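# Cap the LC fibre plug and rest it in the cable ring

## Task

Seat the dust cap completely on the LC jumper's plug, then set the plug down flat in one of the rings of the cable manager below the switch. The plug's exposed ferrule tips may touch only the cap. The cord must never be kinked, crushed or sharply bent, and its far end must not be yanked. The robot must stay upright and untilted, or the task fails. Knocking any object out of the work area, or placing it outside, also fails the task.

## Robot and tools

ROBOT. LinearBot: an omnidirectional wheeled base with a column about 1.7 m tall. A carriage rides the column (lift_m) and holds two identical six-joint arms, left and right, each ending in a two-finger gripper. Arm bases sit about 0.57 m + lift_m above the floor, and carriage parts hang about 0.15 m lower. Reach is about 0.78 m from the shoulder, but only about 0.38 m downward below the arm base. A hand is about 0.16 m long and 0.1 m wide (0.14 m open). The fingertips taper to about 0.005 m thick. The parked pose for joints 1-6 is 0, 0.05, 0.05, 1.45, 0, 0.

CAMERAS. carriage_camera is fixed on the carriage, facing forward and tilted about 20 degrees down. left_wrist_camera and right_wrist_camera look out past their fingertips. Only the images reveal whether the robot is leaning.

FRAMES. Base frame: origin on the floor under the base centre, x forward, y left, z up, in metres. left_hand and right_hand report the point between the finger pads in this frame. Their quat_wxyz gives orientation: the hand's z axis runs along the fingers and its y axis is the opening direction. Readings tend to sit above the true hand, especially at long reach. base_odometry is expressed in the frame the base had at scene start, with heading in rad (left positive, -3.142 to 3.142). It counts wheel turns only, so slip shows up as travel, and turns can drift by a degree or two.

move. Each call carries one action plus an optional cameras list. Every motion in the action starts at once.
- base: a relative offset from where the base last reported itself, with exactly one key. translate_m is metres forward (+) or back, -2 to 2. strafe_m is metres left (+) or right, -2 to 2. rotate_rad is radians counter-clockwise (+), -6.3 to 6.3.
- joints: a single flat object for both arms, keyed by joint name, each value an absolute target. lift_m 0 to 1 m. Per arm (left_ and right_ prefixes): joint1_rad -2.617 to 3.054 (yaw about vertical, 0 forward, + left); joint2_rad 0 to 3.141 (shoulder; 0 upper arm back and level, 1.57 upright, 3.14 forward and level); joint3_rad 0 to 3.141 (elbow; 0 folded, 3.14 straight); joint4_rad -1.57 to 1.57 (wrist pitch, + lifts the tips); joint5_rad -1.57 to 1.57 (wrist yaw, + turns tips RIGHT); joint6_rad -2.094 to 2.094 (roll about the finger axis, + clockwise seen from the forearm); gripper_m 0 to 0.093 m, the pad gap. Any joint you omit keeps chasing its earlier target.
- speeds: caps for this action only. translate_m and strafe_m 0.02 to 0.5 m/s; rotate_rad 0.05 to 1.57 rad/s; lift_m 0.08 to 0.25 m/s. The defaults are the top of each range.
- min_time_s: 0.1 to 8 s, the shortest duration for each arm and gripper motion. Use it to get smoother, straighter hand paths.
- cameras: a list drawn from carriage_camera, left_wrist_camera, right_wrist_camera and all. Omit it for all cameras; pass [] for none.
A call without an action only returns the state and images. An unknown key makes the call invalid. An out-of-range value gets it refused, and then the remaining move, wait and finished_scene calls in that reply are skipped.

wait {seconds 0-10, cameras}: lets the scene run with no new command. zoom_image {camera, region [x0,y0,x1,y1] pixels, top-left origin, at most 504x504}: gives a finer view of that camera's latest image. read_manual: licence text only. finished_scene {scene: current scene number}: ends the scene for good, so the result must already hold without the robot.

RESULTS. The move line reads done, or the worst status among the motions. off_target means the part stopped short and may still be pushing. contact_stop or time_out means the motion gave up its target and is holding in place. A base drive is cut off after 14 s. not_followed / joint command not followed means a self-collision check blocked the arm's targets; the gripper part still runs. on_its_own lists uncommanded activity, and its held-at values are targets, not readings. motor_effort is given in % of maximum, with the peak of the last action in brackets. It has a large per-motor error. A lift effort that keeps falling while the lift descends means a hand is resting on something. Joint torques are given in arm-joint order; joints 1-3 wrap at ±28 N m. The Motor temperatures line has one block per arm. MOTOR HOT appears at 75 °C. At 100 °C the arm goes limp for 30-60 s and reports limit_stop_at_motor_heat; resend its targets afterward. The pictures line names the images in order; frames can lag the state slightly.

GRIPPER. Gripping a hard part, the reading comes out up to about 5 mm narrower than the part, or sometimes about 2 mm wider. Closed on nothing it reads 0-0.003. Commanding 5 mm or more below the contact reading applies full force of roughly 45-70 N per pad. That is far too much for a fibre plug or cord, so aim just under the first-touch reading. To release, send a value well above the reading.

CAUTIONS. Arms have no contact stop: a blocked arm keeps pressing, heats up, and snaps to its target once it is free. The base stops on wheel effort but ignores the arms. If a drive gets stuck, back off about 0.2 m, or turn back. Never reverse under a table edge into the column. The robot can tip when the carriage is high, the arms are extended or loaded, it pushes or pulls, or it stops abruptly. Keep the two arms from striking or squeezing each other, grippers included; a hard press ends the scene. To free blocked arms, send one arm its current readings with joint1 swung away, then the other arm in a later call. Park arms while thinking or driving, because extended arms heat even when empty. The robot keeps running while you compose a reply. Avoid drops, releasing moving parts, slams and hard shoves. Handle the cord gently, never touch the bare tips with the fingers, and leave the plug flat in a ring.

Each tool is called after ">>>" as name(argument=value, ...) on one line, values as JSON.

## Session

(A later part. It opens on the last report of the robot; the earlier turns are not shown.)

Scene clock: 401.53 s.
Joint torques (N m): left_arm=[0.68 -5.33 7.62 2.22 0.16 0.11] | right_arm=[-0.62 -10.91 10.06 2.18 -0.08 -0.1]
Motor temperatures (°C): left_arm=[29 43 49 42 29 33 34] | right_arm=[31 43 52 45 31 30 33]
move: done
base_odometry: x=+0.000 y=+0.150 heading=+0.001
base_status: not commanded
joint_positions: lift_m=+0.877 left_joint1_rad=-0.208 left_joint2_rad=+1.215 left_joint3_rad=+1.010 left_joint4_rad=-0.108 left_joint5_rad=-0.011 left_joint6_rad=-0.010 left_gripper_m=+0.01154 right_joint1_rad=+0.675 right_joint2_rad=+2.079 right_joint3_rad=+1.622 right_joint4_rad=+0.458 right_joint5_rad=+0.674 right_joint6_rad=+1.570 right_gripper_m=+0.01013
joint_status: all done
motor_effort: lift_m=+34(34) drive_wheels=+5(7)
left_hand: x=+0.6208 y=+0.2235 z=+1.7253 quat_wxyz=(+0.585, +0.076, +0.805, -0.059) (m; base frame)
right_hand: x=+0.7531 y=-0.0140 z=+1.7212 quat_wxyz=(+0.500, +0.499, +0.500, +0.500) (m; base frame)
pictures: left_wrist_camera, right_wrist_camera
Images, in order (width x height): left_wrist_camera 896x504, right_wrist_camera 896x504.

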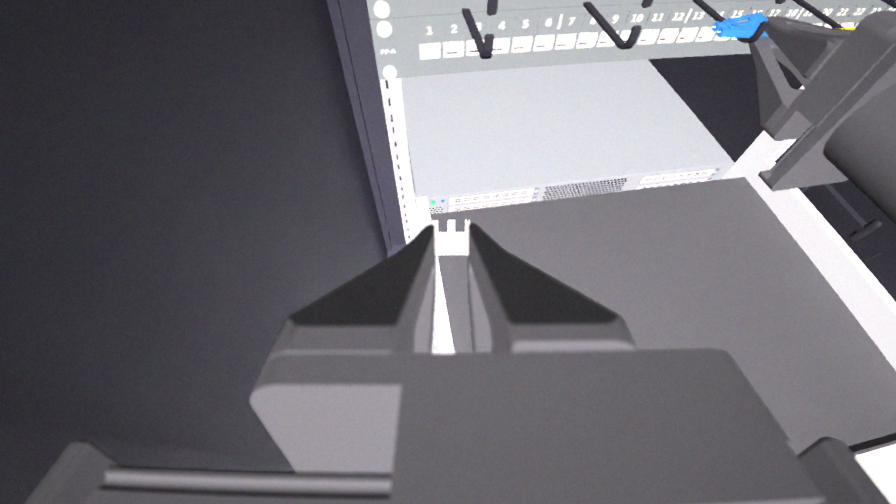

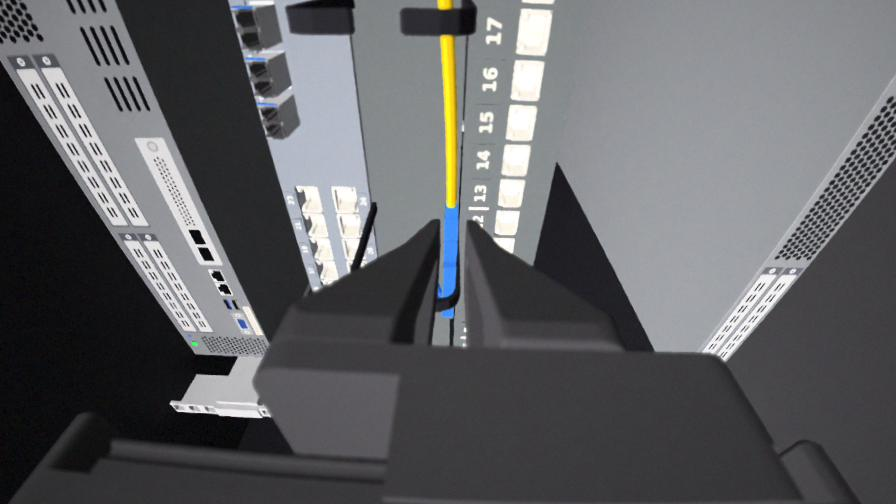

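>>> move(joints={"right_gripper_m": 0.003}, min_time_s=1.5, cameras=["right_wrist_camera"])

>>> zoom_image(camera="right_wrist_camera", region=[370, 130, 570, 330])

Scene clock: 410.57 s.
Joint torques (N m): left_arm=[0.68 -5.34 7.61 2.23 0.16 0.11] | right_arm=[-0.62 -10.89 9.88 2.19 -0.08 -0.1]
Motor temperatures (°C): left_arm=[29 43 50 43 29 33 35] | right_arm=[31 45 53 46 31 30 33]
move: done
base_odometry: x=+0.000 y=+0.150 heading=+0.001
base_status: not commanded
joint_positions: lift_m=+0.877 left_joint1_rad=-0.208 left_joint2_rad=+1.215 left_joint3_rad=+1.010 left_joint4_rad=-0.108 left_joint5_rad=-0.011 left_joint6_rad=-0.010 left_gripper_m=+0.01154 right_joint1_rad=+0.675 right_joint2_rad=+2.079 right_joint3_rad=+1.623 right_joint4_rad=+0.457 right_joint5_rad=+0.674 right_joint6_rad=+1.570 right_gripper_m=+0.00349
joint_status: all done
motor_effort: lift_m=+34(34) drive_wheels=+6(10)
left_hand: x=+0.6208 y=+0.2235 z=+1.7253 quat_wxyz=(+0.585, +0.076, +0.805, -0.059) (m; base frame)
right_hand: x=+0.7532 y=-0.0138 z=+1.7219 quat_wxyz=(+0.500, +0.499, +0.500, +0.501) (m; base frame)
pictures: right_wrist_camera
Images, in order (width x height): right_wrist_camera 896x504.

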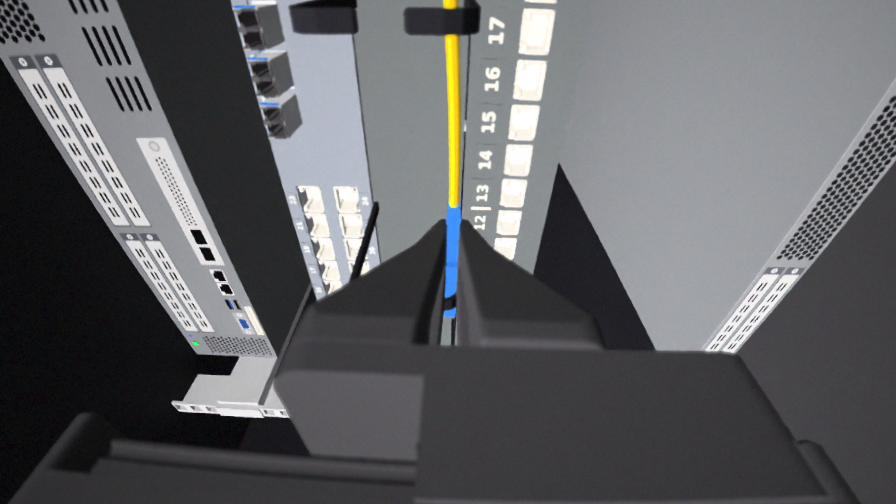

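Scaled by 2.520 from the camera's 896x504 image, which has a finer 1280x720 frame.

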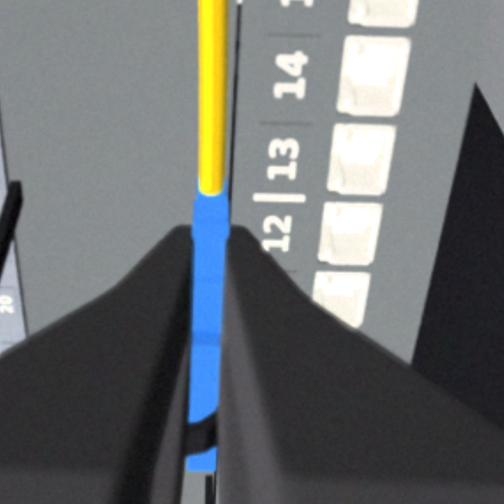

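>>> move(joints={"right_joint1_rad": 0.669, "right_joint2_rad": 2.094, "right_joint3_rad": 1.672, "right_joint4_rad": 0.409, "right_joint5_rad": 0.665, "right_joint6_rad": 1.58, "right_gripper_m": 0.001}, min_time_s=0.8, cameras=[])

>>> move(joints={"right_joint1_rad": 0.666, "right_joint2_rad": 2.149, "right_joint3_rad": 1.590, "right_joint4_rad": 0.740, "right_joint5_rad": 0.652, "right_joint6_rad": 1.459}, min_time_s=1.2, cameras=["right_wrist_camera", "left_wrist_camera"])

Scene clock: 451.17 s.
Joint torques (N m): left_arm=[0.68 -5.31 7.61 2.24 0.16 0.11] | right_arm=[-0.62 -11.56 10.14 2.19 -0.08 -0.11]
Motor temperatures (°C): left_arm=[29 42 50 44 29 33 35] | right_arm=[31 47 56 47 31 30 34]
move: done
base_odometry: x=+0.000 y=+0.150 heading=+0.001
base_status: not commanded
joint_positions: lift_m=+0.877 left_joint1_rad=-0.208 left_joint2_rad=+1.215 left_joint3_rad=+1.010 left_joint4_rad=-0.108 left_joint5_rad=-0.011 left_joint6_rad=-0.010 left_gripper_m=+0.01154 right_joint1_rad=+0.675 right_joint2_rad=+2.079 right_joint3_rad=+1.645 right_joint4_rad=+0.425 right_joint5_rad=+0.674 right_joint6_rad=+1.570 right_gripper_m=+0.00348
joint_status: all done
motor_effort: lift_m=+34(34) drive_wheels=+2(7)
left_hand: x=+0.6208 y=+0.2235 z=+1.7253 quat_wxyz=(+0.585, +0.076, +0.805, -0.059) (m; base frame)
right_hand: x=+0.7540 y=-0.0131 z=+1.7252 quat_wxyz=(+0.500, +0.500, +0.503, +0.497) (m; base frame)
pictures: none
No camera images: "cameras" was empty.

Scene clock: 452.77 s.
Joint torques (N m): left_arm=[0.7 -5.34 7.62 2.23 0.17 0.11] | right_arm=[-0.54 -11.17 6.27 2.29 -0.19 -0.32]
Motor temperatures (°C): left_arm=[29 42 50 44 29 33 35] | right_arm=[31 47 55 47 31 30 34]
move: done
base_odometry: x=+0.000 y=+0.150 heading=+0.001
base_status: not commanded
joint_positions: lift_m=+0.877 left_joint1_rad=-0.208 left_joint2_rad=+1.215 left_joint3_rad=+1.010 left_joint4_rad=-0.108 left_joint5_rad=-0.011 left_joint6_rad=-0.010 left_gripper_m=+0.01154 right_joint1_rad=+0.671 right_joint2_rad=+2.127 right_joint3_rad=+1.605 right_joint4_rad=+0.735 right_joint5_rad=+0.661 right_joint6_rad=+1.469 right_gripper_m=+0.00348
joint_status: all done
motor_effort: lift_m=+34(34) drive_wheels=+3(7)
left_hand: x=+0.6208 y=+0.2235 z=+1.7253 quat_wxyz=(+0.585, +0.076, +0.805, -0.059) (m; base frame)
right_hand: x=+0.7560 y=-0.0124 z=+1.7429 quat_wxyz=(+0.532, +0.464, +0.449, +0.548) (m; base frame)
pictures: left_wrist_camera, right_wrist_camera
Images, in order (width x height): left_wrist_camera 896x504, right_wrist_camera 896x504.

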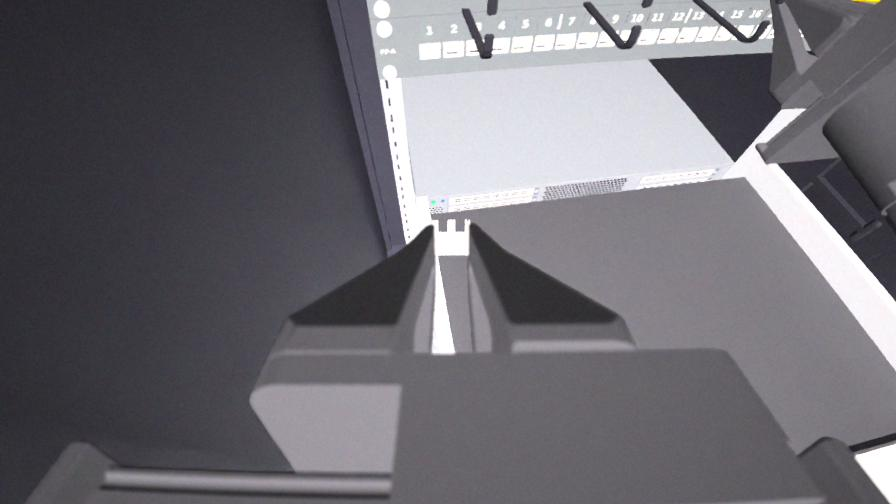

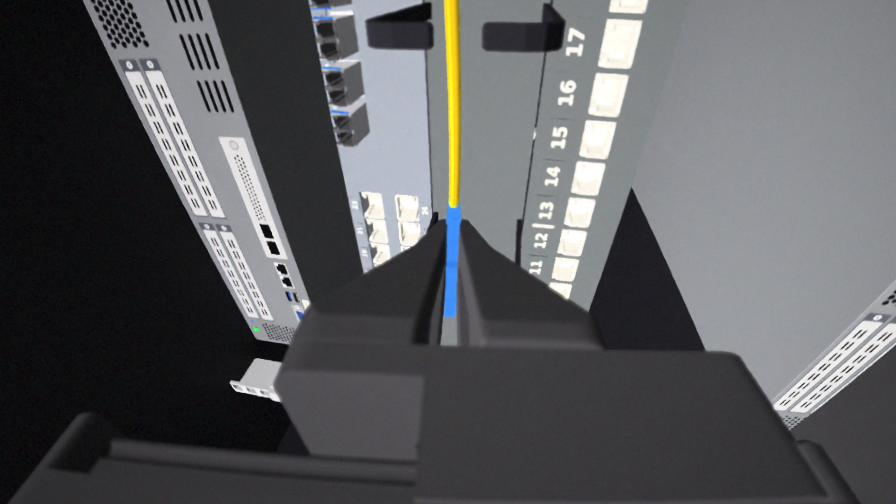

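>>> move(joints={"right_joint1_rad": 0.659, "right_joint2_rad": 2.228, "right_joint3_rad": 1.520, "right_joint4_rad": 1.04, "right_joint5_rad": 0.62, "right_joint6_rad": 1.353}, min_time_s=1.2, cameras=["right_wrist_camera", "carriage_camera"])

>>> zoom_image(camera="right_wrist_camera", region=[370, 130, 570, 330])

Scene clock: 461.40 s.
Joint torques (N m): left_arm=[0.68 -5.33 7.61 2.24 0.16 0.11] | right_arm=[-0.59 -11.37 5.91 2.17 -0.24 -0.34]
Motor temperatures (°C): left_arm=[29 42 50 44 29 33 35] | right_arm=[31 47 54 47 31 30 34]
move: done
base_odometry: x=+0.000 y=+0.150 heading=+0.001
base_status: not commanded
joint_positions: lift_m=+0.877 left_joint1_rad=-0.208 left_joint2_rad=+1.215 left_joint3_rad=+1.010 left_joint4_rad=-0.108 left_joint5_rad=-0.011 left_joint6_rad=-0.010 left_gripper_m=+0.01154 right_joint1_rad=+0.665 right_joint2_rad=+2.206 right_joint3_rad=+1.535 right_joint4_rad=+1.035 right_joint5_rad=+0.629 right_joint6_rad=+1.363 right_gripper_m=+0.00348
joint_status: all done
motor_effort: lift_m=+34(34) drive_wheels=+4(8)
left_hand: x=+0.6208 y=+0.2235 z=+1.7253 quat_wxyz=(+0.585, +0.076, +0.805, -0.059) (m; base frame)
right_hand: x=+0.7537 y=-0.0136 z=+1.7275 quat_wxyz=(+0.563, +0.424, +0.420, +0.572) (m; base frame)
pictures: carriage_camera, right_wrist_camera
Images, in order (width x height): carriage_camera 896x504, right_wrist_camera 896x504.

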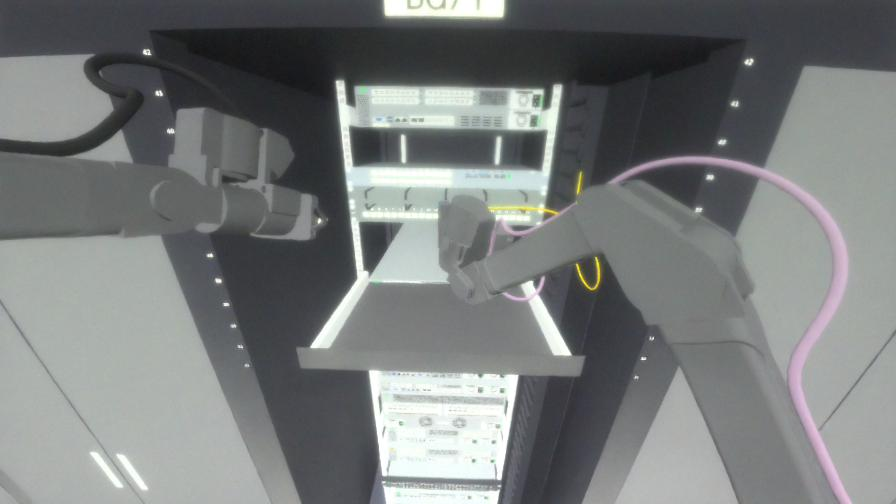

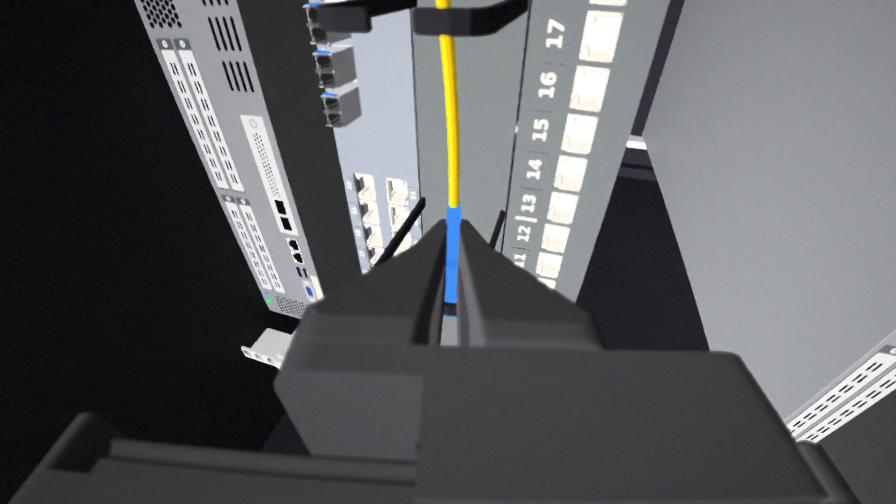

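Scaled by 2.520 from the camera's 896x504 image, which has a finer 1280x720 frame.

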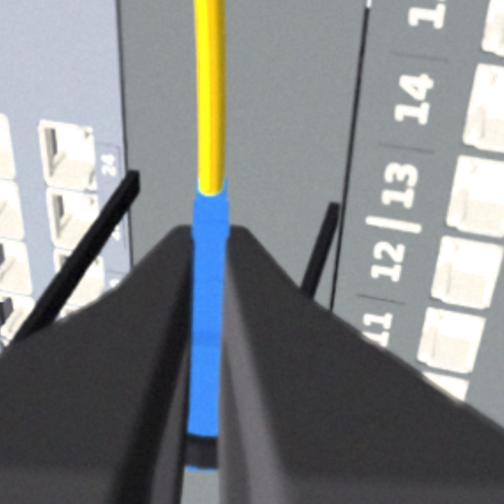

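>>> move(joints={"right_joint1_rad": 0.647, "right_joint2_rad": 2.331, "right_joint3_rad": 1.590, "right_joint4_rad": 1.285, "right_joint5_rad": 0.571, "right_joint6_rad": 1.261}, min_time_s=1.2, cameras=[])

>>> move(joints={"right_joint1_rad": 0.631, "right_joint2_rad": 2.457, "right_joint3_rad": 1.674, "right_joint4_rad": 1.485, "right_joint5_rad": 0.503, "right_joint6_rad": 1.183}, min_time_s=1.2, cameras=["right_wrist_camera", "left_wrist_camera"])

>>> zoom_image(camera="right_wrist_camera", region=[370, 130, 570, 330])

Scene clock: 468.77 s.
Joint torques (N m): left_arm=[0.69 -5.37 7.61 2.23 0.16 0.11] | right_arm=[-0.59 -11.7 8.92 1.95 -0.32 -0.32]
Motor temperatures (°C): left_arm=[29 42 50 44 29 33 35] | right_arm=[31 47 53 47 31 30 34]
move: done
base_odometry: x=+0.000 y=+0.150 heading=+0.001
base_status: not commanded
joint_positions: lift_m=+0.877 left_joint1_rad=-0.208 left_joint2_rad=+1.215 left_joint3_rad=+1.010 left_joint4_rad=-0.108 left_joint5_rad=-0.011 left_joint6_rad=-0.010 left_gripper_m=+0.01154 right_joint1_rad=+0.652 right_joint2_rad=+2.307 right_joint3_rad=+1.566 right_joint4_rad=+1.280 right_joint5_rad=+0.580 right_joint6_rad=+1.271 right_gripper_m=+0.00348
joint_status: all done
motor_effort: lift_m=+34(34) drive_wheels=+4(8)
left_hand: x=+0.6208 y=+0.2235 z=+1.7253 quat_wxyz=(+0.585, +0.076, +0.805, -0.059) (m; base frame)
right_hand: x=+0.7536 y=-0.0142 z=+1.7306 quat_wxyz=(+0.593, +0.381, +0.375, +0.603) (m; base frame)
pictures: none
No camera images: "cameras" was empty.

Scene clock: 470.27 s.
Joint torques (N m): left_arm=[0.69 -5.35 7.6 2.23 0.15 0.12] | right_arm=[-0.58 -12.26 8.57 1.69 -0.34 -0.32]
Motor temperatures (°C): left_arm=[29 42 50 44 29 33 35] | right_arm=[31 47 53 47 31 30 34]
move: done
base_odometry: x=+0.000 y=+0.150 heading=+0.001
base_status: not commanded
joint_positions: lift_m=+0.877 left_joint1_rad=-0.208 left_joint2_rad=+1.215 left_joint3_rad=+1.010 left_joint4_rad=-0.108 left_joint5_rad=-0.011 left_joint6_rad=-0.010 left_gripper_m=+0.01154 right_joint1_rad=+0.637 right_joint2_rad=+2.433 right_joint3_rad=+1.651 right_joint4_rad=+1.479 right_joint5_rad=+0.512 right_joint6_rad=+1.193 right_gripper_m=+0.00347
joint_status: all done
motor_effort: lift_m=+34(34) drive_wheels=+3(7)
left_hand: x=+0.6208 y=+0.2235 z=+1.7253 quat_wxyz=(+0.585, +0.076, +0.805, -0.059) (m; base frame)
right_hand: x=+0.7545 y=-0.0130 z=+1.7297 quat_wxyz=(+0.619, +0.333, +0.331, +0.629) (m; base frame)
pictures: left_wrist_camera, right_wrist_camera
Images, in order (width x height): left_wrist_camera 896x504, right_wrist_camera 896x504.

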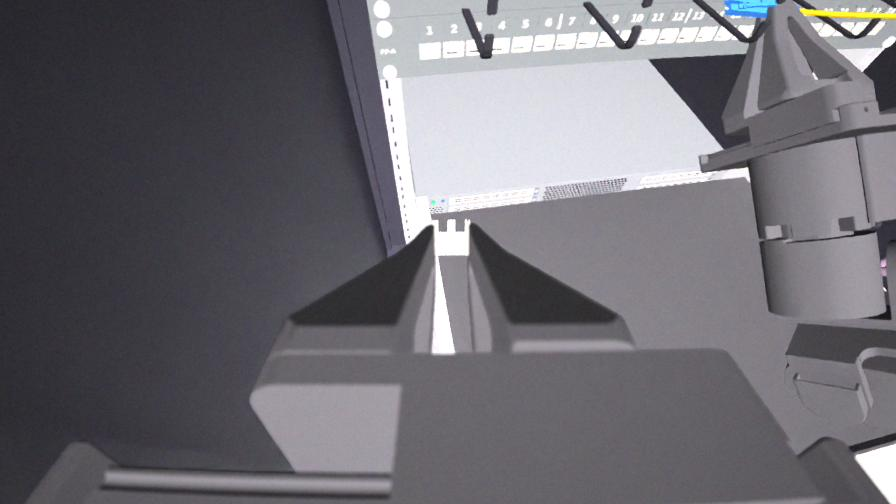

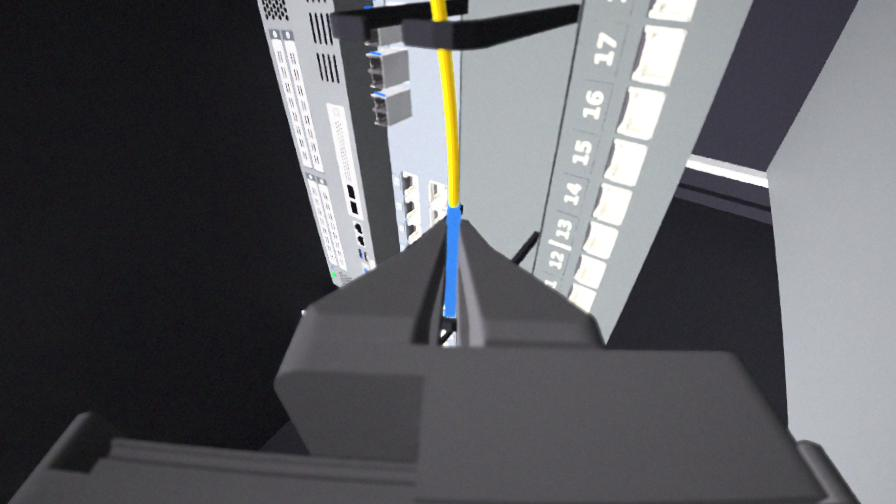

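Scaled by 2.520 from the camera's 896x504 image, which has a finer 1280x720 frame.

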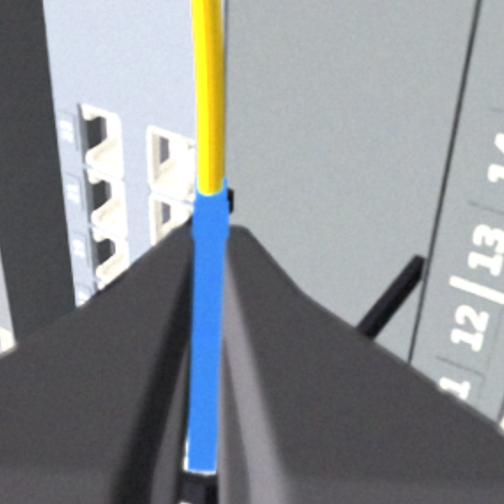

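>>> move(base={"strafe_m": -0.03}, joints={"right_joint1_rad": 0.676, "right_joint2_rad": 2.521, "right_joint3_rad": 1.790, "right_joint4_rad": 1.461, "right_joint5_rad": 0.538, "right_joint6_rad": 1.149}, speeds={"strafe_m": 0.03}, min_time_s=1.4, cameras=["right_wrist_camera"])

>>> zoom_image(camera="right_wrist_camera", region=[370, 130, 570, 330])

Scene clock: 568.67 s.
Joint torques (N m): left_arm=[0.35 -5.3 7.61 2.24 0.13 0.11] | right_arm=[0.38 -12.6 8.77 1.41 -0.18 -0.3]
Motor temperatures (°C): left_arm=[29 42 51 47 29 33 36] | right_arm=[31 50 53 43 31 30 35]
move: done
base_odometry: x=+0.000 y=+0.120 heading=+0.001
base_status: done
joint_positions: lift_m=+0.877 left_joint1_rad=-0.204 left_joint2_rad=+1.215 left_joint3_rad=+1.010 left_joint4_rad=-0.108 left_joint5_rad=-0.008 left_joint6_rad=-0.010 left_gripper_m=+0.01154 right_joint1_rad=+0.671 right_joint2_rad=+2.496 right_joint3_rad=+1.765 right_joint4_rad=+1.473 right_joint5_rad=+0.527 right_joint6_rad=+1.159 right_gripper_m=+0.00347
joint_status: all done
motor_effort: lift_m=+34(34) drive_wheels=+4(10)
left_hand: x=+0.6210 y=+0.2247 z=+1.7254 quat_wxyz=(+0.585, +0.075, +0.805, -0.059) (m; base frame)
right_hand: x=+0.7526 y=+0.0092 z=+1.7350 quat_wxyz=(+0.622, +0.325, +0.319, +0.636) (m; base frame)
pictures: right_wrist_camera
Images, in order (width x height): right_wrist_camera 896x504.

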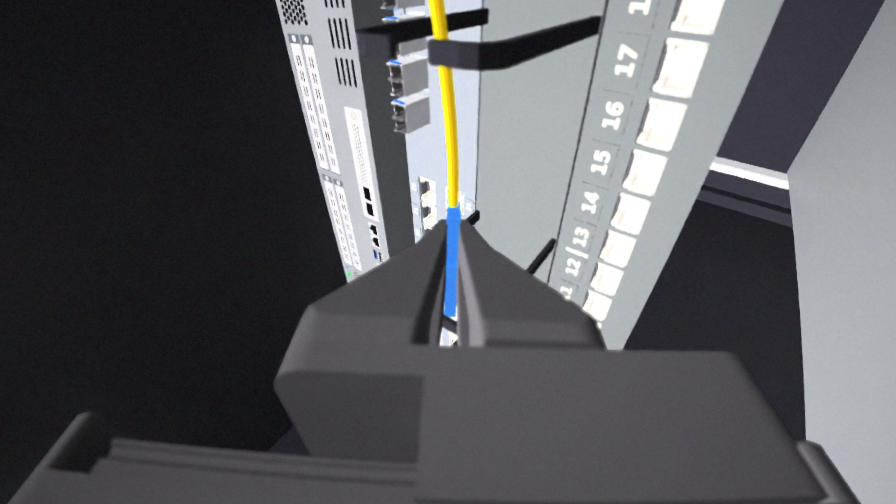

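Scaled by 2.520 from the camera's 896x504 image, which has a finer 1280x720 frame.

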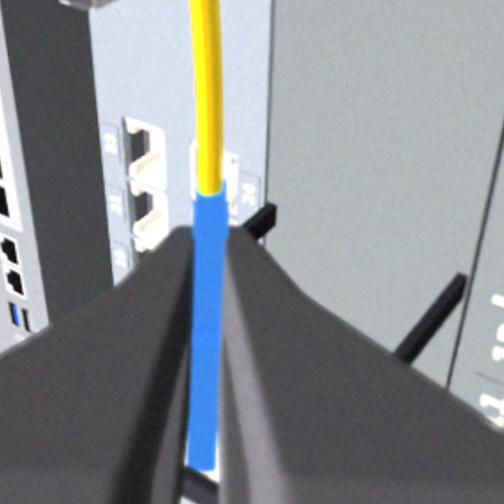

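>>> move(base={"strafe_m": -0.03}, joints={"right_joint1_rad": 0.727, "right_joint2_rad": 2.607, "right_joint3_rad": 1.951, "right_joint4_rad": 1.400, "right_joint5_rad": 0.587, "right_joint6_rad": 1.112}, speeds={"strafe_m": 0.03}, min_time_s=1.4, cameras=[])

>>> move(base={"strafe_m": -0.03}, joints={"right_joint1_rad": 0.768, "right_joint2_rad": 2.714, "right_joint3_rad": 2.159, "right_joint4_rad": 1.318, "right_joint5_rad": 0.618, "right_joint6_rad": 1.079}, speeds={"strafe_m": 0.03}, min_time_s=1.4, cameras=["carriage_camera", "right_wrist_camera"])

>>> zoom_image(camera="right_wrist_camera", region=[370, 130, 570, 330])

Scene clock: 580.17 s.
Joint torques (N m): left_arm=[0.2 -5.34 7.64 2.23 0.12 0.11] | right_arm=[0.5 -13.23 8.84 1.33 -0.19 -0.32]
Motor temperatures (°C): left_arm=[29 42 51 47 29 33 36] | right_arm=[31 50 52 42 31 30 35]
move: done
base_odometry: x=+0.000 y=+0.090 heading=+0.001
base_status: done
joint_positions: lift_m=+0.877 left_joint1_rad=-0.202 left_joint2_rad=+1.215 left_joint3_rad=+1.010 left_joint4_rad=-0.108 left_joint5_rad=-0.006 left_joint6_rad=-0.010 left_gripper_m=+0.01154 right_joint1_rad=+0.721 right_joint2_rad=+2.582 right_joint3_rad=+1.927 right_joint4_rad=+1.413 right_joint5_rad=+0.576 right_joint6_rad=+1.121 right_gripper_m=+0.00347
joint_status: all done
motor_effort: lift_m=+34(34) drive_wheels=+2(10)
left_hand: x=+0.6211 y=+0.2249 z=+1.7254 quat_wxyz=(+0.585, +0.076, +0.805, -0.060) (m; base frame)
right_hand: x=+0.7524 y=+0.0407 z=+1.7334 quat_wxyz=(+0.622, +0.331, +0.319, +0.634) (m; base frame)
pictures: none
No camera images: "cameras" was empty.

Scene clock: 581.87 s.
Joint torques (N m): left_arm=[0.16 -5.31 7.66 2.23 0.09 0.1] | right_arm=[0.42 -13.87 9.09 1.29 -0.2 -0.29]
Motor temperatures (°C): left_arm=[29 42 51 47 29 33 36] | right_arm=[31 50 52 42 31 30 35]
move: done
base_odometry: x=+0.000 y=+0.060 heading=+0.000
base_status: done
joint_positions: lift_m=+0.877 left_joint1_rad=-0.201 left_joint2_rad=+1.215 left_joint3_rad=+1.010 left_joint4_rad=-0.108 left_joint5_rad=-0.004 left_joint6_rad=-0.010 left_gripper_m=+0.01154 right_joint1_rad=+0.764 right_joint2_rad=+2.688 right_joint3_rad=+2.135 right_joint4_rad=+1.331 right_joint5_rad=+0.608 right_joint6_rad=+1.089 right_gripper_m=+0.00347
joint_status: all done
motor_effort: lift_m=+34(34) drive_wheels=-1(9)
left_hand: x=+0.6211 y=+0.2249 z=+1.7254 quat_wxyz=(+0.585, +0.076, +0.805, -0.060) (m; base frame)
right_hand: x=+0.7530 y=+0.0721 z=+1.7337 quat_wxyz=(+0.621, +0.332, +0.319, +0.634) (m; base frame)
pictures: carriage_camera, right_wrist_camera
Images, in order (width x height): carriage_camera 896x504, right_wrist_camera 896x504.

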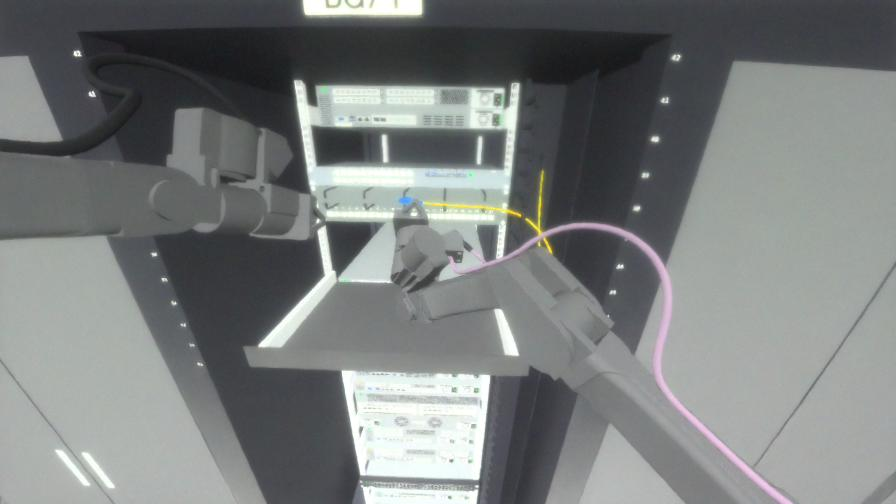

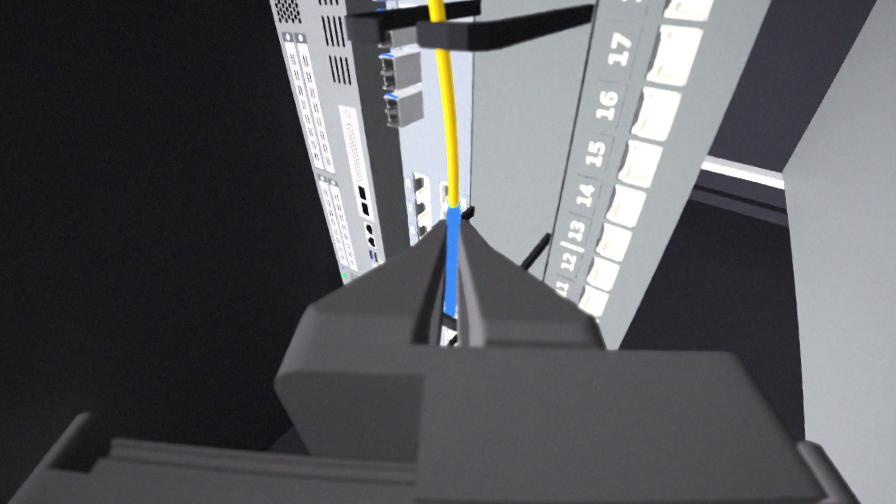

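Scaled by 2.520 from the camera's 896x504 image, which has a finer 1280x720 frame.

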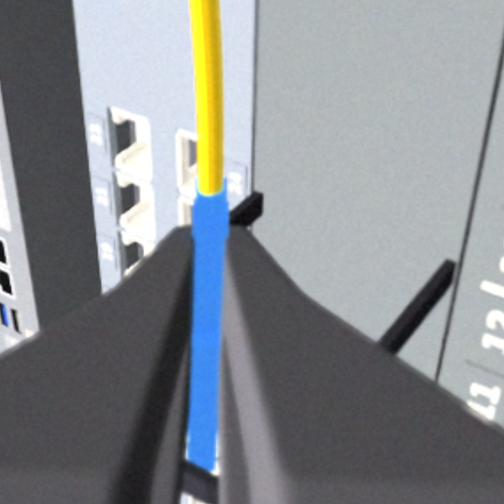

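>>> move(joints={"lift_m": 0.898, "right_joint2_rad": 2.754, "right_joint3_rad": 2.145, "right_joint4_rad": 1.370}, speeds={"lift_m": 0.08}, min_time_s=0.4, cameras=[])

>>> move(joints={"lift_m": 0.9195, "right_joint2_rad": 2.797, "right_joint3_rad": 2.140, "right_joint4_rad": 1.417}, speeds={"lift_m": 0.08}, min_time_s=0.4, cameras=["right_wrist_camera"])

Scene clock: 593.17 s.
Joint torques (N m): left_arm=[0.17 -5.35 7.61 2.2 0.09 0.11] | right_arm=[0.42 -14.23 7.76 1.52 -0.23 -0.3]
Motor temperatures (°C): left_arm=[29 42 51 47 29 33 36] | right_arm=[31 51 53 42 31 30 36]
move: done
base_odometry: x=+0.000 y=+0.060 heading=+0.000
base_status: not commanded
joint_positions: lift_m=+0.898 left_joint1_rad=-0.201 left_joint2_rad=+1.215 left_joint3_rad=+1.010 left_joint4_rad=-0.104 left_joint5_rad=-0.004 left_joint6_rad=-0.010 left_gripper_m=+0.01154 right_joint1_rad=+0.764 right_joint2_rad=+2.731 right_joint3_rad=+2.135 right_joint4_rad=+1.363 right_joint5_rad=+0.611 right_joint6_rad=+1.088 right_gripper_m=+0.00347
joint_status: all done
motor_effort: lift_m=+36(42) drive_wheels=+1(6)
left_hand: x=+0.6213 y=+0.2248 z=+1.7471 quat_wxyz=(+0.587, +0.076, +0.804, -0.060) (m; base frame)
right_hand: x=+0.7551 y=+0.0736 z=+1.7320 quat_wxyz=(+0.622, +0.333, +0.324, +0.631) (m; base frame)
pictures: none
No camera images: "cameras" was empty.

Scene clock: 593.97 s.
Joint torques (N m): left_arm=[0.16 -5.33 7.6 2.19 0.1 0.1] | right_arm=[0.4 -14.32 7.25 1.52 -0.23 -0.3]
Motor temperatures (°C): left_arm=[29 42 51 47 29 33 36] | right_arm=[31 51 53 42 31 30 36]
move: done
base_odometry: x=+0.000 y=+0.060 heading=+0.000
base_status: not commanded
joint_positions: lift_m=+0.919 left_joint1_rad=-0.201 left_joint2_rad=+1.215 left_joint3_rad=+1.010 left_joint4_rad=-0.104 left_joint5_rad=-0.004 left_joint6_rad=-0.010 left_gripper_m=+0.01154 right_joint1_rad=+0.764 right_joint2_rad=+2.774 right_joint3_rad=+2.135 right_joint4_rad=+1.411 right_joint5_rad=+0.611 right_joint6_rad=+1.087 right_gripper_m=+0.00347
joint_status: all done
motor_effort: lift_m=+35(43) drive_wheels=-1(6)
left_hand: x=+0.6214 y=+0.2248 z=+1.7688 quat_wxyz=(+0.587, +0.076, +0.804, -0.060) (m; base frame)
right_hand: x=+0.7549 y=+0.0734 z=+1.7336 quat_wxyz=(+0.622, +0.333, +0.322, +0.631) (m; base frame)
pictures: right_wrist_camera
Images, in order (width x height): right_wrist_camera 896x504.

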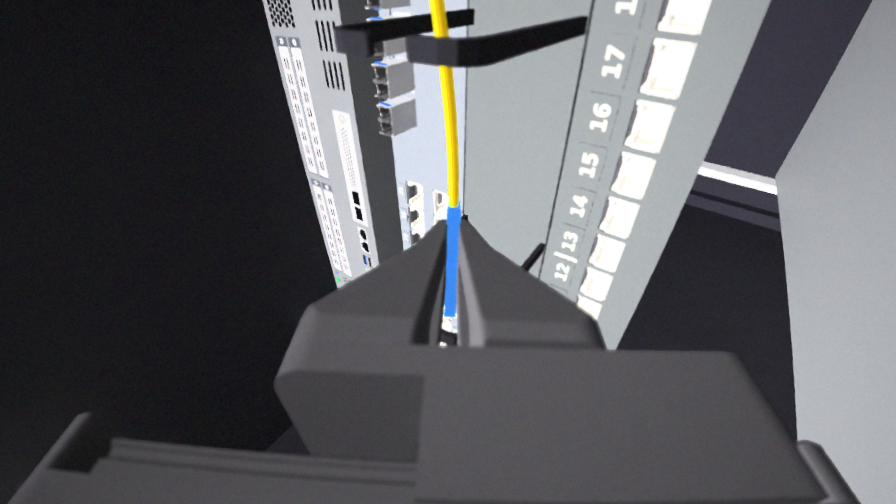

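>>> move(joints={"lift_m": 0.941, "right_joint2_rad": 2.845, "right_joint3_rad": 2.150, "right_joint4_rad": 1.459}, speeds={"lift_m": 0.08}, min_time_s=0.4, cameras=[])

>>> move(joints={"lift_m": 0.962, "right_joint2_rad": 2.897, "right_joint3_rad": 2.166, "right_joint4_rad": 1.494}, speeds={"lift_m": 0.08}, min_time_s=0.4, cameras=["right_wrist_camera"])

Scene clock: 598.87 s.
Joint torques (N m): left_arm=[0.17 -5.34 7.61 2.19 0.09 0.1] | right_arm=[0.42 -14.46 8.01 1.51 -0.23 -0.3]
Motor temperatures (°C): left_arm=[29 42 51 48 29 33 36] | right_arm=[31 53 53 41 31 30 36]
move: done
base_odometry: x=+0.000 y=+0.060 heading=+0.000
base_status: not commanded
joint_positions: lift_m=+0.941 left_joint1_rad=-0.201 left_joint2_rad=+1.215 left_joint3_rad=+1.010 left_joint4_rad=-0.103 left_joint5_rad=-0.004 left_joint6_rad=-0.010 left_gripper_m=+0.01154 right_joint1_rad=+0.764 right_joint2_rad=+2.823 right_joint3_rad=+2.135 right_joint4_rad=+1.452 right_joint5_rad=+0.611 right_joint6_rad=+1.087 right_gripper_m=+0.00347
joint_status: all done
motor_effort: lift_m=+36(42) drive_wheels=-2(7)
left_hand: x=+0.6214 y=+0.2248 z=+1.7904 quat_wxyz=(+0.587, +0.076, +0.804, -0.060) (m; base frame)
right_hand: x=+0.7552 y=+0.0736 z=+1.7306 quat_wxyz=(+0.622, +0.333, +0.325, +0.630) (m; base frame)
pictures: none
No camera images: "cameras" was empty.

Scene clock: 599.67 s.
Joint torques (N m): left_arm=[0.14 -5.3 7.62 2.19 0.11 0.1] | right_arm=[0.39 -14.45 8.28 1.52 -0.23 -0.29]
Motor temperatures (°C): left_arm=[29 42 51 48 29 33 36] | right_arm=[31 53 53 41 31 30 36]
move: done
base_odometry: x=+0.000 y=+0.060 heading=+0.000
base_status: not commanded
joint_positions: lift_m=+0.962 left_joint1_rad=-0.201 left_joint2_rad=+1.215 left_joint3_rad=+1.010 left_joint4_rad=-0.104 left_joint5_rad=-0.004 left_joint6_rad=-0.010 left_gripper_m=+0.01154 right_joint1_rad=+0.764 right_joint2_rad=+2.874 right_joint3_rad=+2.146 right_joint4_rad=+1.488 right_joint5_rad=+0.611 right_joint6_rad=+1.087 right_gripper_m=+0.00347
joint_status: all done
motor_effort: lift_m=+36(43) drive_wheels=+1(5)
left_hand: x=+0.6214 y=+0.2248 z=+1.8113 quat_wxyz=(+0.587, +0.076, +0.804, -0.060) (m; base frame)
right_hand: x=+0.7552 y=+0.0736 z=+1.7290 quat_wxyz=(+0.622, +0.333, +0.327, +0.629) (m; base frame)
pictures: right_wrist_camera
Images, in order (width x height): right_wrist_camera 896x504.

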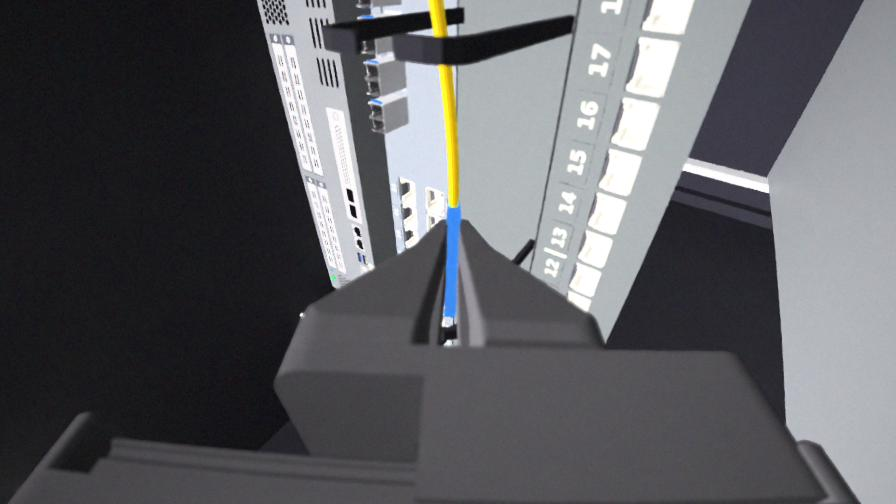

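>>> move(joints={"left_joint1_rad": -0.096, "left_joint2_rad": 2.09, "left_joint3_rad": 2.275, "left_joint4_rad": -1.10, "left_joint5_rad": 0.495, "left_joint6_rad": 1.46}, min_time_s=3)

>>> zoom_image(camera="left_wrist_camera", region=[350, 60, 650, 260])

Scene clock: 627.53 s.
Joint torques (N m): left_arm=[1.03 -10.7 12.82 1.23 0.44 0.08] | right_arm=[0.31 -14.5 8.25 1.43 -0.23 -0.3]
Motor temperatures (°C): left_arm=[29 42 52 48 29 33 36] | right_arm=[31 59 52 41 31 30 36]
move: off_target
base_odometry: x=+0.000 y=+0.060 heading=+0.000
base_status: not commanded
joint_positions: lift_m=+0.962 left_joint1_rad=-0.108 left_joint2_rad=+2.094 left_joint3_rad=+2.213 left_joint4_rad=-1.091 left_joint5_rad=+0.481 left_joint6_rad=+1.447 left_gripper_m=+0.01153 right_joint1_rad=+0.765 right_joint2_rad=+2.875 right_joint3_rad=+2.146 right_joint4_rad=+1.496 right_joint5_rad=+0.611 right_joint6_rad=+1.087 right_gripper_m=+0.00347
joint_status: left_joint3_rad off_target (ended at +2.213, target +2.275); the others done
motor_effort: lift_m=+36(36) drive_wheels=-2(5)
left_hand: x=+0.7192 y=+0.1723 z=+1.7599 quat_wxyz=(+0.366, +0.701, +0.612, -0.001) (m; base frame)
right_hand: x=+0.7540 y=+0.0734 z=+1.7297 quat_wxyz=(+0.622, +0.333, +0.324, +0.631) (m; base frame)
pictures: carriage_camera, left_wrist_camera, right_wrist_camera
Images, in order (width x height): carriage_camera 896x504, left_wrist_camera 896x504, right_wrist_camera 896x504.

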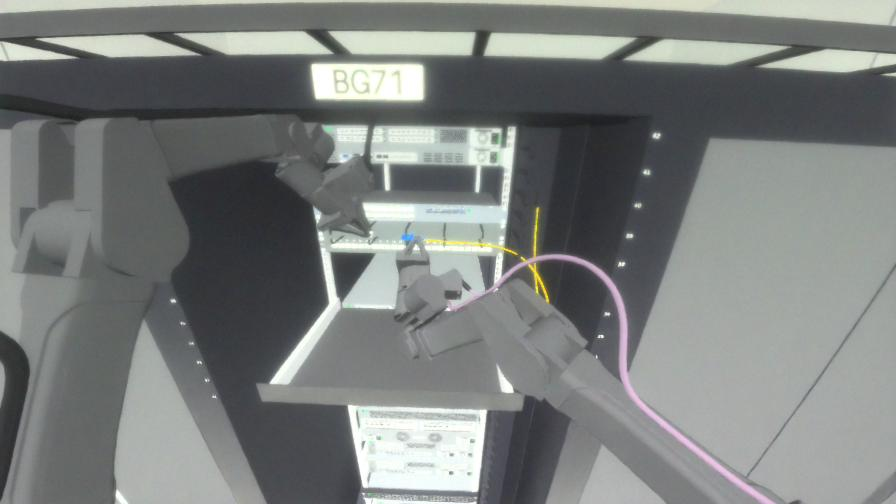

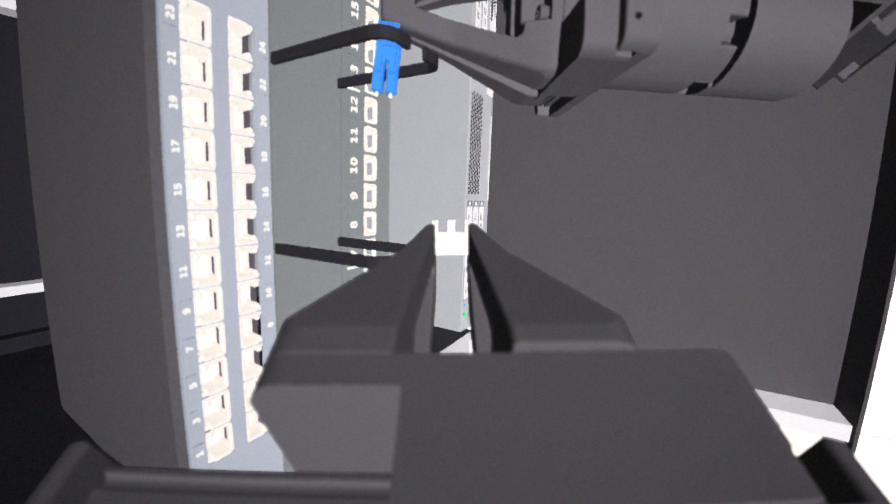

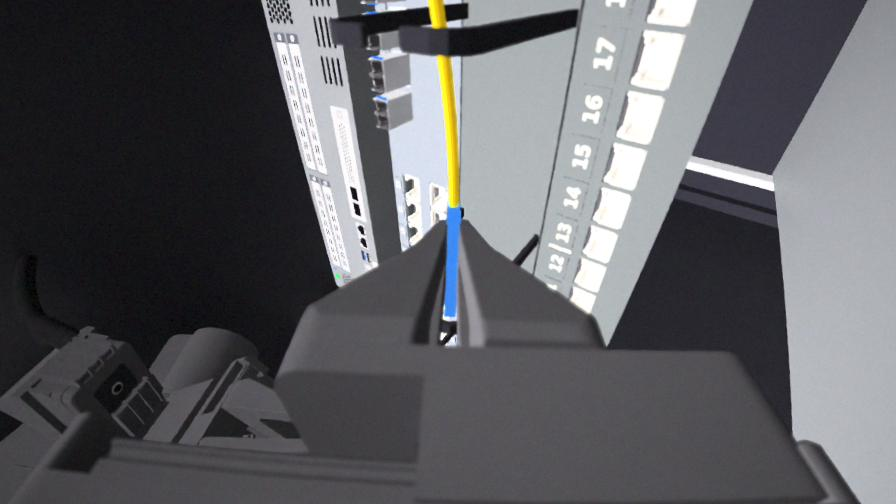

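Scaled by 1.680 from the camera's 896x504 image, which has a finer 1280x720 frame.

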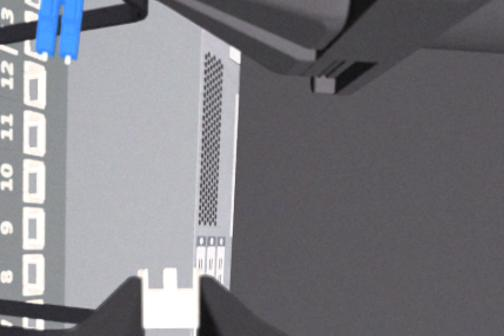

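>>> zoom_image(camera="left_wrist_camera", region=[350, 0, 450, 100])

>>> move(joints={"left_joint1_rad": -0.092, "left_joint2_rad": 2.176, "left_joint3_rad": 2.385, "left_joint4_rad": -1.082, "left_joint5_rad": 0.492, "left_joint6_rad": 1.486}, min_time_s=2, cameras=["left_wrist_camera", "right_wrist_camera"])

>>> zoom_image(camera="left_wrist_camera", region=[370, 60, 530, 280])

Scaled by 5.040 from the camera's 896x504 image, which has a finer 1280x720 frame.

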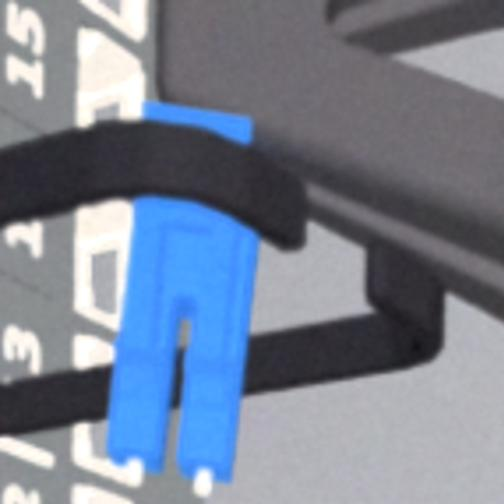

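Scene clock: 671.07 s.
Joint torques (N m): left_arm=[0.87 -10.5 11.74 1.51 0.41 0.08] | right_arm=[0.29 -14.5 8.28 1.44 -0.24 -0.29]
Motor temperatures (°C): left_arm=[29 49 62 45 29 33 36] | right_arm=[31 62 51 40 31 30 36]
move: done
base_odometry: x=+0.000 y=+0.060 heading=+0.000
base_status: not commanded
joint_positions: lift_m=+0.962 left_joint1_rad=-0.102 left_joint2_rad=+2.171 left_joint3_rad=+2.335 left_joint4_rad=-1.094 left_joint5_rad=+0.482 left_joint6_rad=+1.475 left_gripper_m=+0.01153 right_joint1_rad=+0.765 right_joint2_rad=+2.875 right_joint3_rad=+2.146 right_joint4_rad=+1.496 right_joint5_rad=+0.611 right_joint6_rad=+1.087 right_gripper_m=+0.00347
joint_status: all done
motor_effort: lift_m=+36(36) drive_wheels=-1(7)
left_hand: x=+0.7406 y=+0.1731 z=+1.7651 quat_wxyz=(+0.380, +0.707, +0.597, +0.019) (m; base frame)
right_hand: x=+0.7540 y=+0.0734 z=+1.7297 quat_wxyz=(+0.622, +0.333, +0.324, +0.631) (m; base frame)
pictures: left_wrist_camera, right_wrist_camera
Images, in order (width x height): left_wrist_camera 896x504, right_wrist_camera 896x504.

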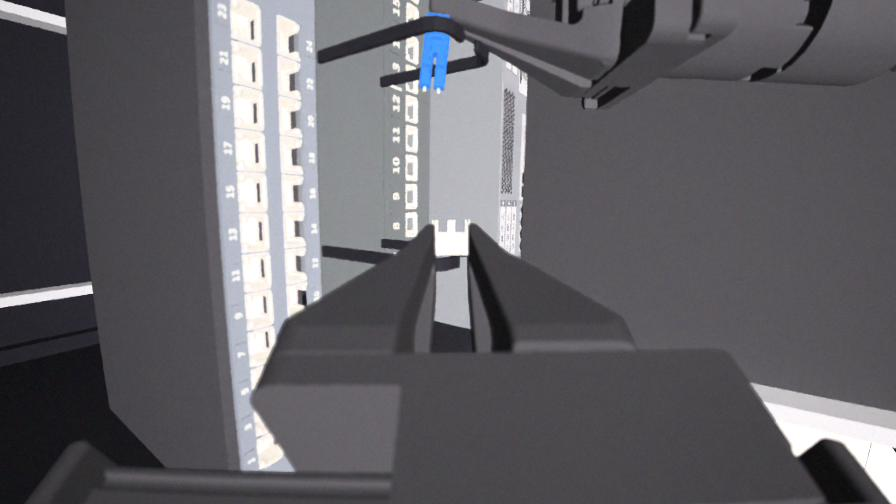

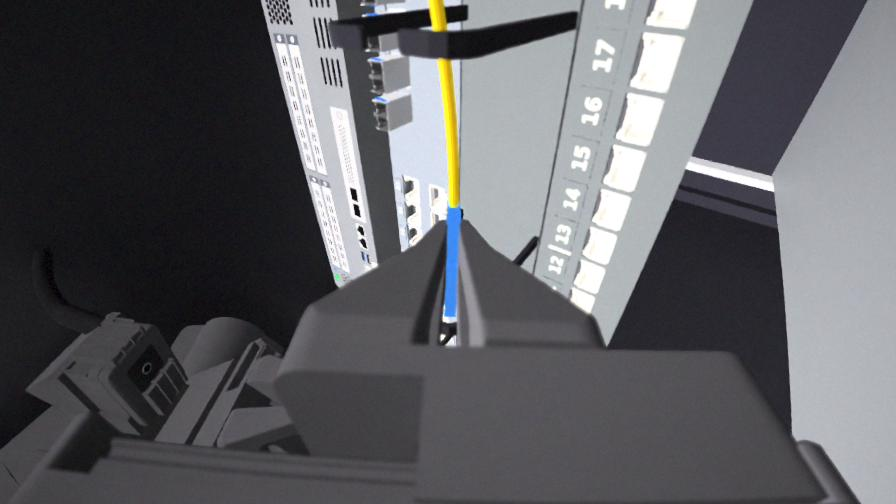

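Scaled by 2.291 from the camera's 896x504 image, which has a finer 1280x720 frame.

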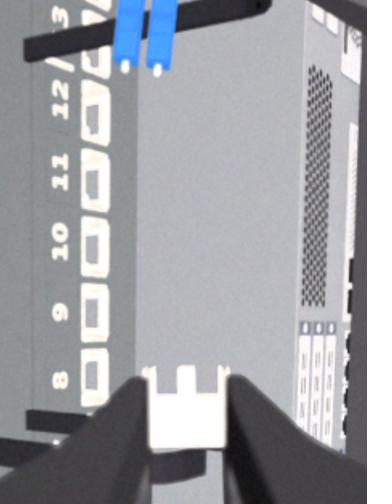

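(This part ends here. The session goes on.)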